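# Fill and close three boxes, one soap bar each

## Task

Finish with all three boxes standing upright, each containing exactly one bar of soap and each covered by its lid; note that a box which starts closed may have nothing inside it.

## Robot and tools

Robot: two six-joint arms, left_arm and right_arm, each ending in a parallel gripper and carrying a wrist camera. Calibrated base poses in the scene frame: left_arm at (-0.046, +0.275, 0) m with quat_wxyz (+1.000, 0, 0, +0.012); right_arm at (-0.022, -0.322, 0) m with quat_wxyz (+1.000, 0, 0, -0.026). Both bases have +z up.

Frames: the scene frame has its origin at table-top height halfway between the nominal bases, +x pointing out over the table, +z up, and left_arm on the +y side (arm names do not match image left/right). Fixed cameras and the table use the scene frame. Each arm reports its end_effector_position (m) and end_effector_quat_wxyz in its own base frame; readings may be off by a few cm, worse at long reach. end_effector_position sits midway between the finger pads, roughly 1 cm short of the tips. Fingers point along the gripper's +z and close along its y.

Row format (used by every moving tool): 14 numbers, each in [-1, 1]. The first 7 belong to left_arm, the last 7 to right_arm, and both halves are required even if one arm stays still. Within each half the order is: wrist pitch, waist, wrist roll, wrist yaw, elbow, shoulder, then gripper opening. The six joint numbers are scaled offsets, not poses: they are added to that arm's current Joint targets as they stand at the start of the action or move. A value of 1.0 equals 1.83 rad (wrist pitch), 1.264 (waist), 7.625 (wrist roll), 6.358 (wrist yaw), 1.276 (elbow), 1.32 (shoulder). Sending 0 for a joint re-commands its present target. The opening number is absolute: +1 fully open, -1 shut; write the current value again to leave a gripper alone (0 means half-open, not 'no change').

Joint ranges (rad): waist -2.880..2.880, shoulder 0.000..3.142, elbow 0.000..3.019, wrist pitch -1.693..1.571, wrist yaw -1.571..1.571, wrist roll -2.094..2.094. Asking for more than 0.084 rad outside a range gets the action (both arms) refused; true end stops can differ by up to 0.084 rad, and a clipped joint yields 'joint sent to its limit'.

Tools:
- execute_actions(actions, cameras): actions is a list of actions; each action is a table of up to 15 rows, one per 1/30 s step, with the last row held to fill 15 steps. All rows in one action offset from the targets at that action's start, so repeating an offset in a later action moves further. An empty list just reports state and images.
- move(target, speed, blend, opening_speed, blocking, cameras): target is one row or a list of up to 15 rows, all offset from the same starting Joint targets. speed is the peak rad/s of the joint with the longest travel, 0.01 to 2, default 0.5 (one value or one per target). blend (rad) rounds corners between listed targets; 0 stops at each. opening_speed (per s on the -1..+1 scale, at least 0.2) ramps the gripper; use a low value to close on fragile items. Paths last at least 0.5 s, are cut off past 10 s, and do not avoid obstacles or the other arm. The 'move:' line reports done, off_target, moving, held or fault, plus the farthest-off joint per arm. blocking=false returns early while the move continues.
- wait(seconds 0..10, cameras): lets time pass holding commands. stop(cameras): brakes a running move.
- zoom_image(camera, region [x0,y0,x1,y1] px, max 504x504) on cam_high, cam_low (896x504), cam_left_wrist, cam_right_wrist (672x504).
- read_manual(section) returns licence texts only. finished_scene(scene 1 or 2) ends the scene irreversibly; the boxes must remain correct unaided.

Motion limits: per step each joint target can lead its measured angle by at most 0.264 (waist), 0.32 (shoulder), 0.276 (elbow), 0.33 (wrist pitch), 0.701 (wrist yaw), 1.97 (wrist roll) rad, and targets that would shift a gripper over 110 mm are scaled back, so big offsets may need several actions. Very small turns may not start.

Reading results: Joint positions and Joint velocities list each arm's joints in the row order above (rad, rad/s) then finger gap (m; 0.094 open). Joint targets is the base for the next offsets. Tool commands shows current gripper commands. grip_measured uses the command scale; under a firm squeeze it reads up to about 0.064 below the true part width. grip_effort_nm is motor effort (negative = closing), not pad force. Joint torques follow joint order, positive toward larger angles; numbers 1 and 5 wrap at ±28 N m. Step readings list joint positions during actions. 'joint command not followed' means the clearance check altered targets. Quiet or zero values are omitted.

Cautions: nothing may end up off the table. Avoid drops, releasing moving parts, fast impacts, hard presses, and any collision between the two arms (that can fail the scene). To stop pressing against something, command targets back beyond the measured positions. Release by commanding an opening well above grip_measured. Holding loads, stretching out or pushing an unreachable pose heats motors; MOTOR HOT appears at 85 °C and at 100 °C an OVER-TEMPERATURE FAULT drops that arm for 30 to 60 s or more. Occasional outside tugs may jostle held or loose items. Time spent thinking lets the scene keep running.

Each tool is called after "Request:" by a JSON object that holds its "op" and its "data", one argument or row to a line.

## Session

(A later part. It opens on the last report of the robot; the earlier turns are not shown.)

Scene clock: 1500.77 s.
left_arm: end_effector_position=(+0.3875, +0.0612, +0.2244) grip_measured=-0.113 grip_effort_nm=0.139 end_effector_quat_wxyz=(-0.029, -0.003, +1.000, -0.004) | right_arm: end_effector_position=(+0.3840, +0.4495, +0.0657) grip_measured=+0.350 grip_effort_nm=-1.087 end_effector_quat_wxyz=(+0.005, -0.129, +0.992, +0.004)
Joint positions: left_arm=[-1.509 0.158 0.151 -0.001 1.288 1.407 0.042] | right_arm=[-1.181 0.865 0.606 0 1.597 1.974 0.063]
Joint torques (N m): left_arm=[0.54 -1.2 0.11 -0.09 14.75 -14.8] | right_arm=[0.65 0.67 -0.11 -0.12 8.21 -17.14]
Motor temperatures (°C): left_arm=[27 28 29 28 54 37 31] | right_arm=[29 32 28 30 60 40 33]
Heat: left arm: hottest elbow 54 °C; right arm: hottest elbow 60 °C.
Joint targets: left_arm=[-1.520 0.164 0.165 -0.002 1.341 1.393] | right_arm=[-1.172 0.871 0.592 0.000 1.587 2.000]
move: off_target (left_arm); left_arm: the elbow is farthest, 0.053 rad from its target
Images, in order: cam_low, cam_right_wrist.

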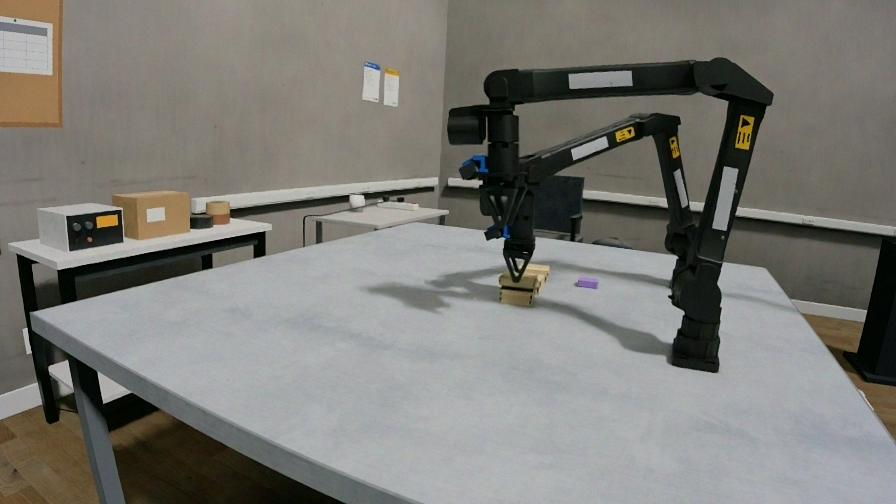

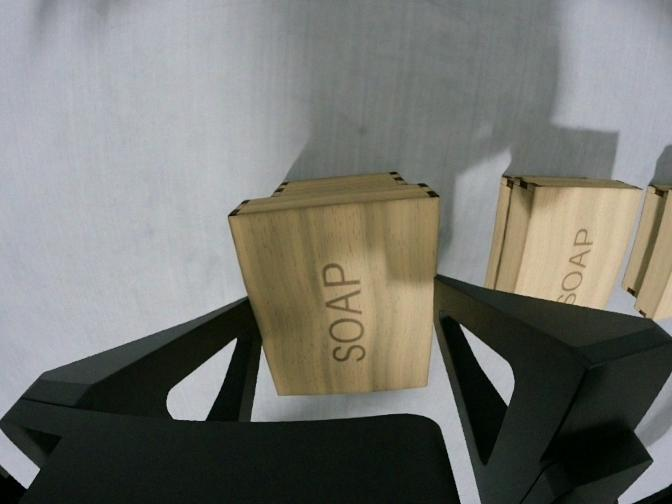

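Request:
{"op": "move", "data": {
  "target": [
    [0,0,0,0,0,0,-0.11,-0.0246,0,0,0,0.0619,-0.0402,0.2],
    [0,0,0,0,0,0,-0.11,0.0013,0,0,0,-0.0049,-0.0027,0.2],
    [0,0,0,0,0,0,-0.11,0.0195,0,0,0,-0.019,0.0087,0.2],
    [0,0,0,0,0,0,-0.11,0.0374,0,0,0,-0.032,0.021,0.2]
  ],
  "speed": [0.1,0.1,0.05,0.05],
  "blend": [0,0.005,0.006,0],
  "cameras": ["cam_right_wrist","cam_low"]
}}

Request:
{"op": "zoom_image", "data": {
  "camera": "cam_low",
  "region": [480, 240, 600, 320]
}}

Scene clock: 1531.53 s.
left_arm: end_effector_position=(+0.3875, +0.0612, +0.2244) grip_measured=-0.113 grip_effort_nm=0.134 end_effector_quat_wxyz=(-0.029, -0.003, +1.000, -0.004) | right_arm: end_effector_position=(+0.3835, +0.4489, +0.0400) grip_measured=+0.350 grip_effort_nm=-1.077 end_effector_quat_wxyz=(+0.007, -0.129, +0.992, +0.006)
Joint positions: left_arm=[-1.509 0.158 0.151 -0.001 1.288 1.407 0.042] | right_arm=[-1.117 0.865 0.605 0 1.56 1.997 0.063]
Joint torques (N m): left_arm=[0.54 -1.14 0.11 -0.09 14.74 -14.8] | right_arm=[0.92 0.62 -0.11 -0.12 7.66 -16.85]
Joint targets: left_arm=[-1.520 0.164 0.165 -0.002 1.341 1.393] | right_arm=[-1.103 0.871 0.592 0.000 1.546 2.028]
move: off_target (left_arm); left_arm: the elbow is farthest, 0.053 rad from its target
Images, in order: cam_low, cam_right_wrist.

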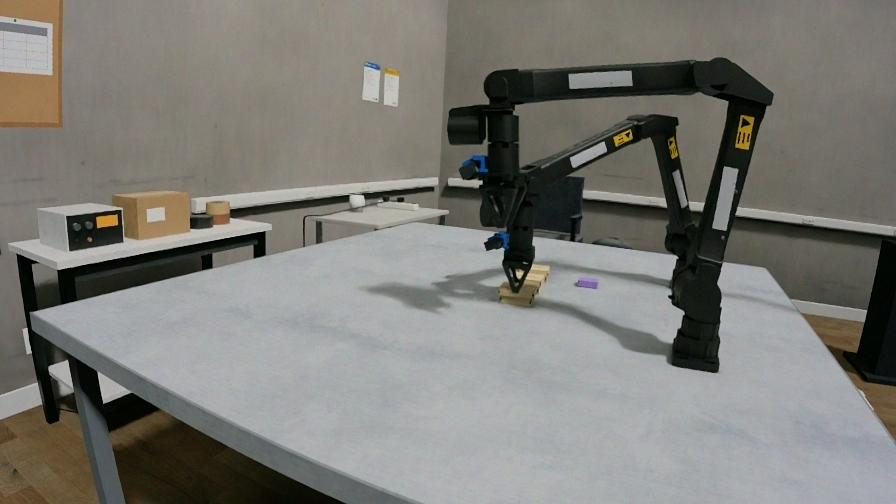

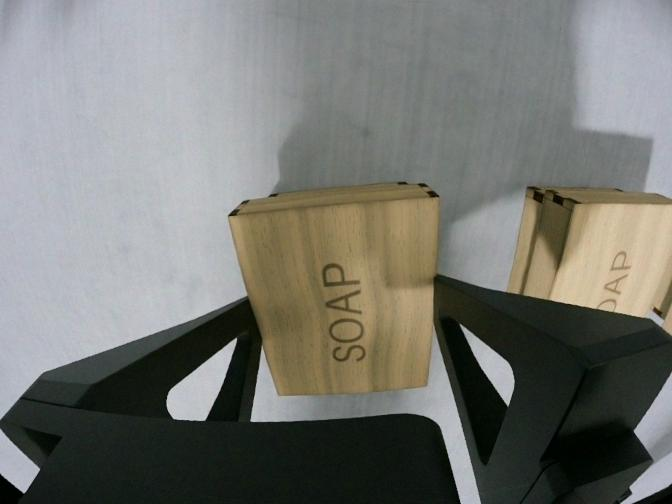

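Scaled by 4.200 from the camera's 896x504 image, which has a finer 1280x720 frame.

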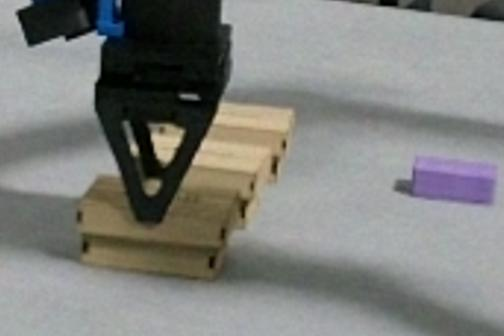

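Request:
{"op": "move", "data": {
  "target": [
    [0,0,0,0,0,0,-0.11,0,0,0,0,0,0,0.45],
    [0,0,0,0,0,0,-0.11,-0.012,0,0,0,0.0541,-0.0333,0.45],
    [0,0,0,0,0,0,-0.11,-0.0779,0,0,0,0.1074,-0.0606,0.45],
    [0,0,0,0,0,0,-0.11,-0.1333,0,0,0,0.1614,-0.0848,0.45],
    [0,0,0,0,0,0,-0.11,-0.1333,-0.5,0,0,0.1614,-0.0848,0.45]
  ],
  "speed": [0.1,0.06,0.2,0.25,0.5],
  "blend": [0,0.005,0.02,0.02,0],
  "opening_speed": 0.3,
  "cameras": ["cam_low","cam_high"]
}}

Request:
{"op": "zoom_image", "data": {
  "camera": "cam_low",
  "region": [480, 240, 600, 320]
}}

Request:
{"op": "zoom_image", "data": {
  "camera": "cam_high",
  "region": [360, 200, 480, 300]
}}

Scene clock: 1548.87 s.
left_arm: end_effector_position=(+0.3875, +0.0612, +0.2244) grip_measured=-0.113 grip_effort_nm=0.134 end_effector_quat_wxyz=(-0.029, -0.003, +1.000, -0.004) | right_arm: end_effector_position=(+0.5746, +0.1367, +0.1305) grip_measured=+0.448 grip_effort_nm=0.051 end_effector_quat_wxyz=(+0.003, +0.184, +0.983, +0.001)
Joint positions: left_arm=[-1.509 0.158 0.151 -0.001 1.288 1.407 0.042] | right_arm=[-1.338 0.235 0.605 0 1.699 1.925 0.068]
Joint torques (N m): left_arm=[0.54 -1.2 0.11 -0.09 14.75 -14.8] | right_arm=[0.03 0.5 -0.1 -0.12 13.94 -19.72]
Motor temperatures (°C): left_arm=[27 28 29 28 55 36 30] | right_arm=[29 31 28 30 55 39 33]
Heat: left arm: hottest elbow 55 °C; right arm: hottest elbow 55 °C.
Joint targets: left_arm=[-1.520 0.164 0.165 -0.002 1.341 1.393] | right_arm=[-1.347 0.239 0.592 0.000 1.752 1.916]
move: off_target (left_arm, right_arm); left_arm: the elbow is farthest, 0.053 rad from its target; right_arm: the elbow is farthest, 0.053 rad from its target
Images, in order: cam_high, cam_low.

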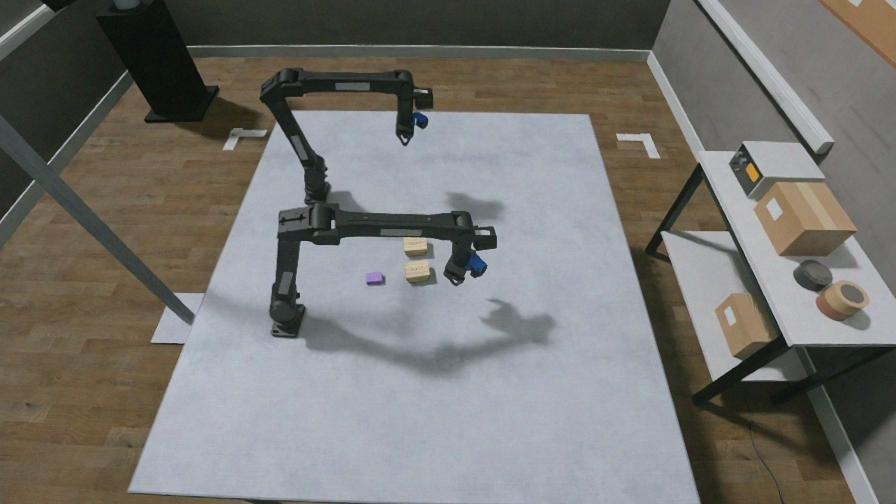

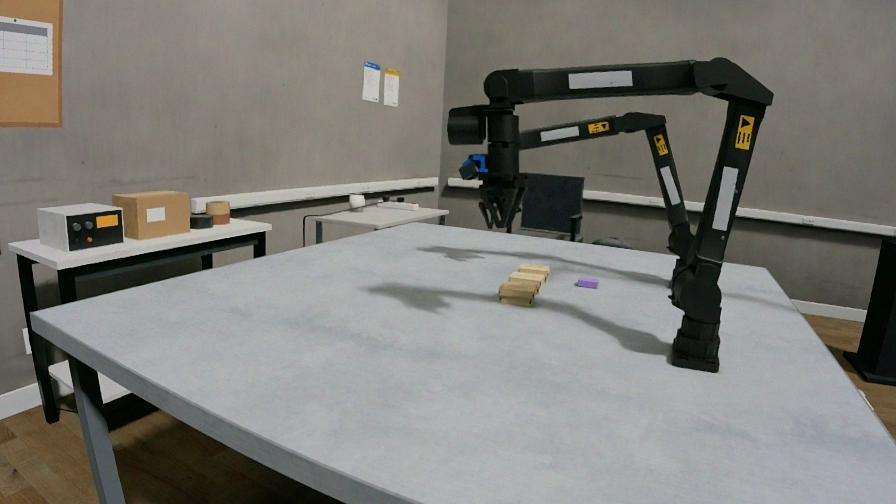

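Scaled by 4.200 from the camera's 896x504 image, which has a finer 1280x720 frame.

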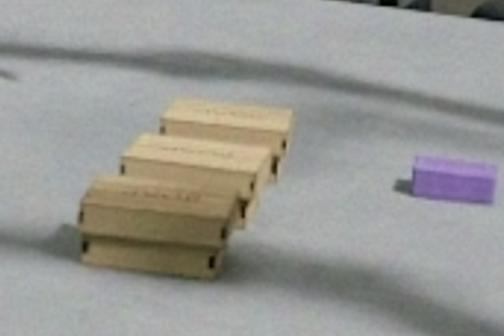

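Scaled by 4.200 from the camera's 896x504 image, which has a finer 1280x720 frame.

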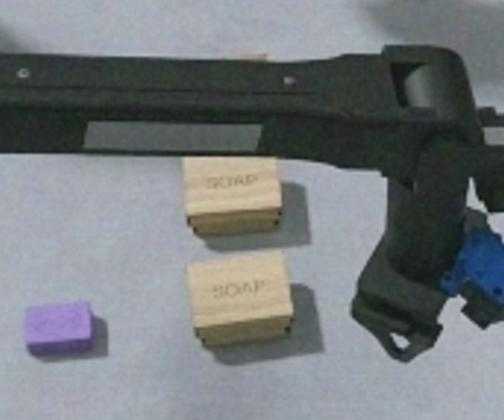

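Request:
{"op": "finished_scene", "data": {
  "scene": 2
}}

The scene is finished: the task was done.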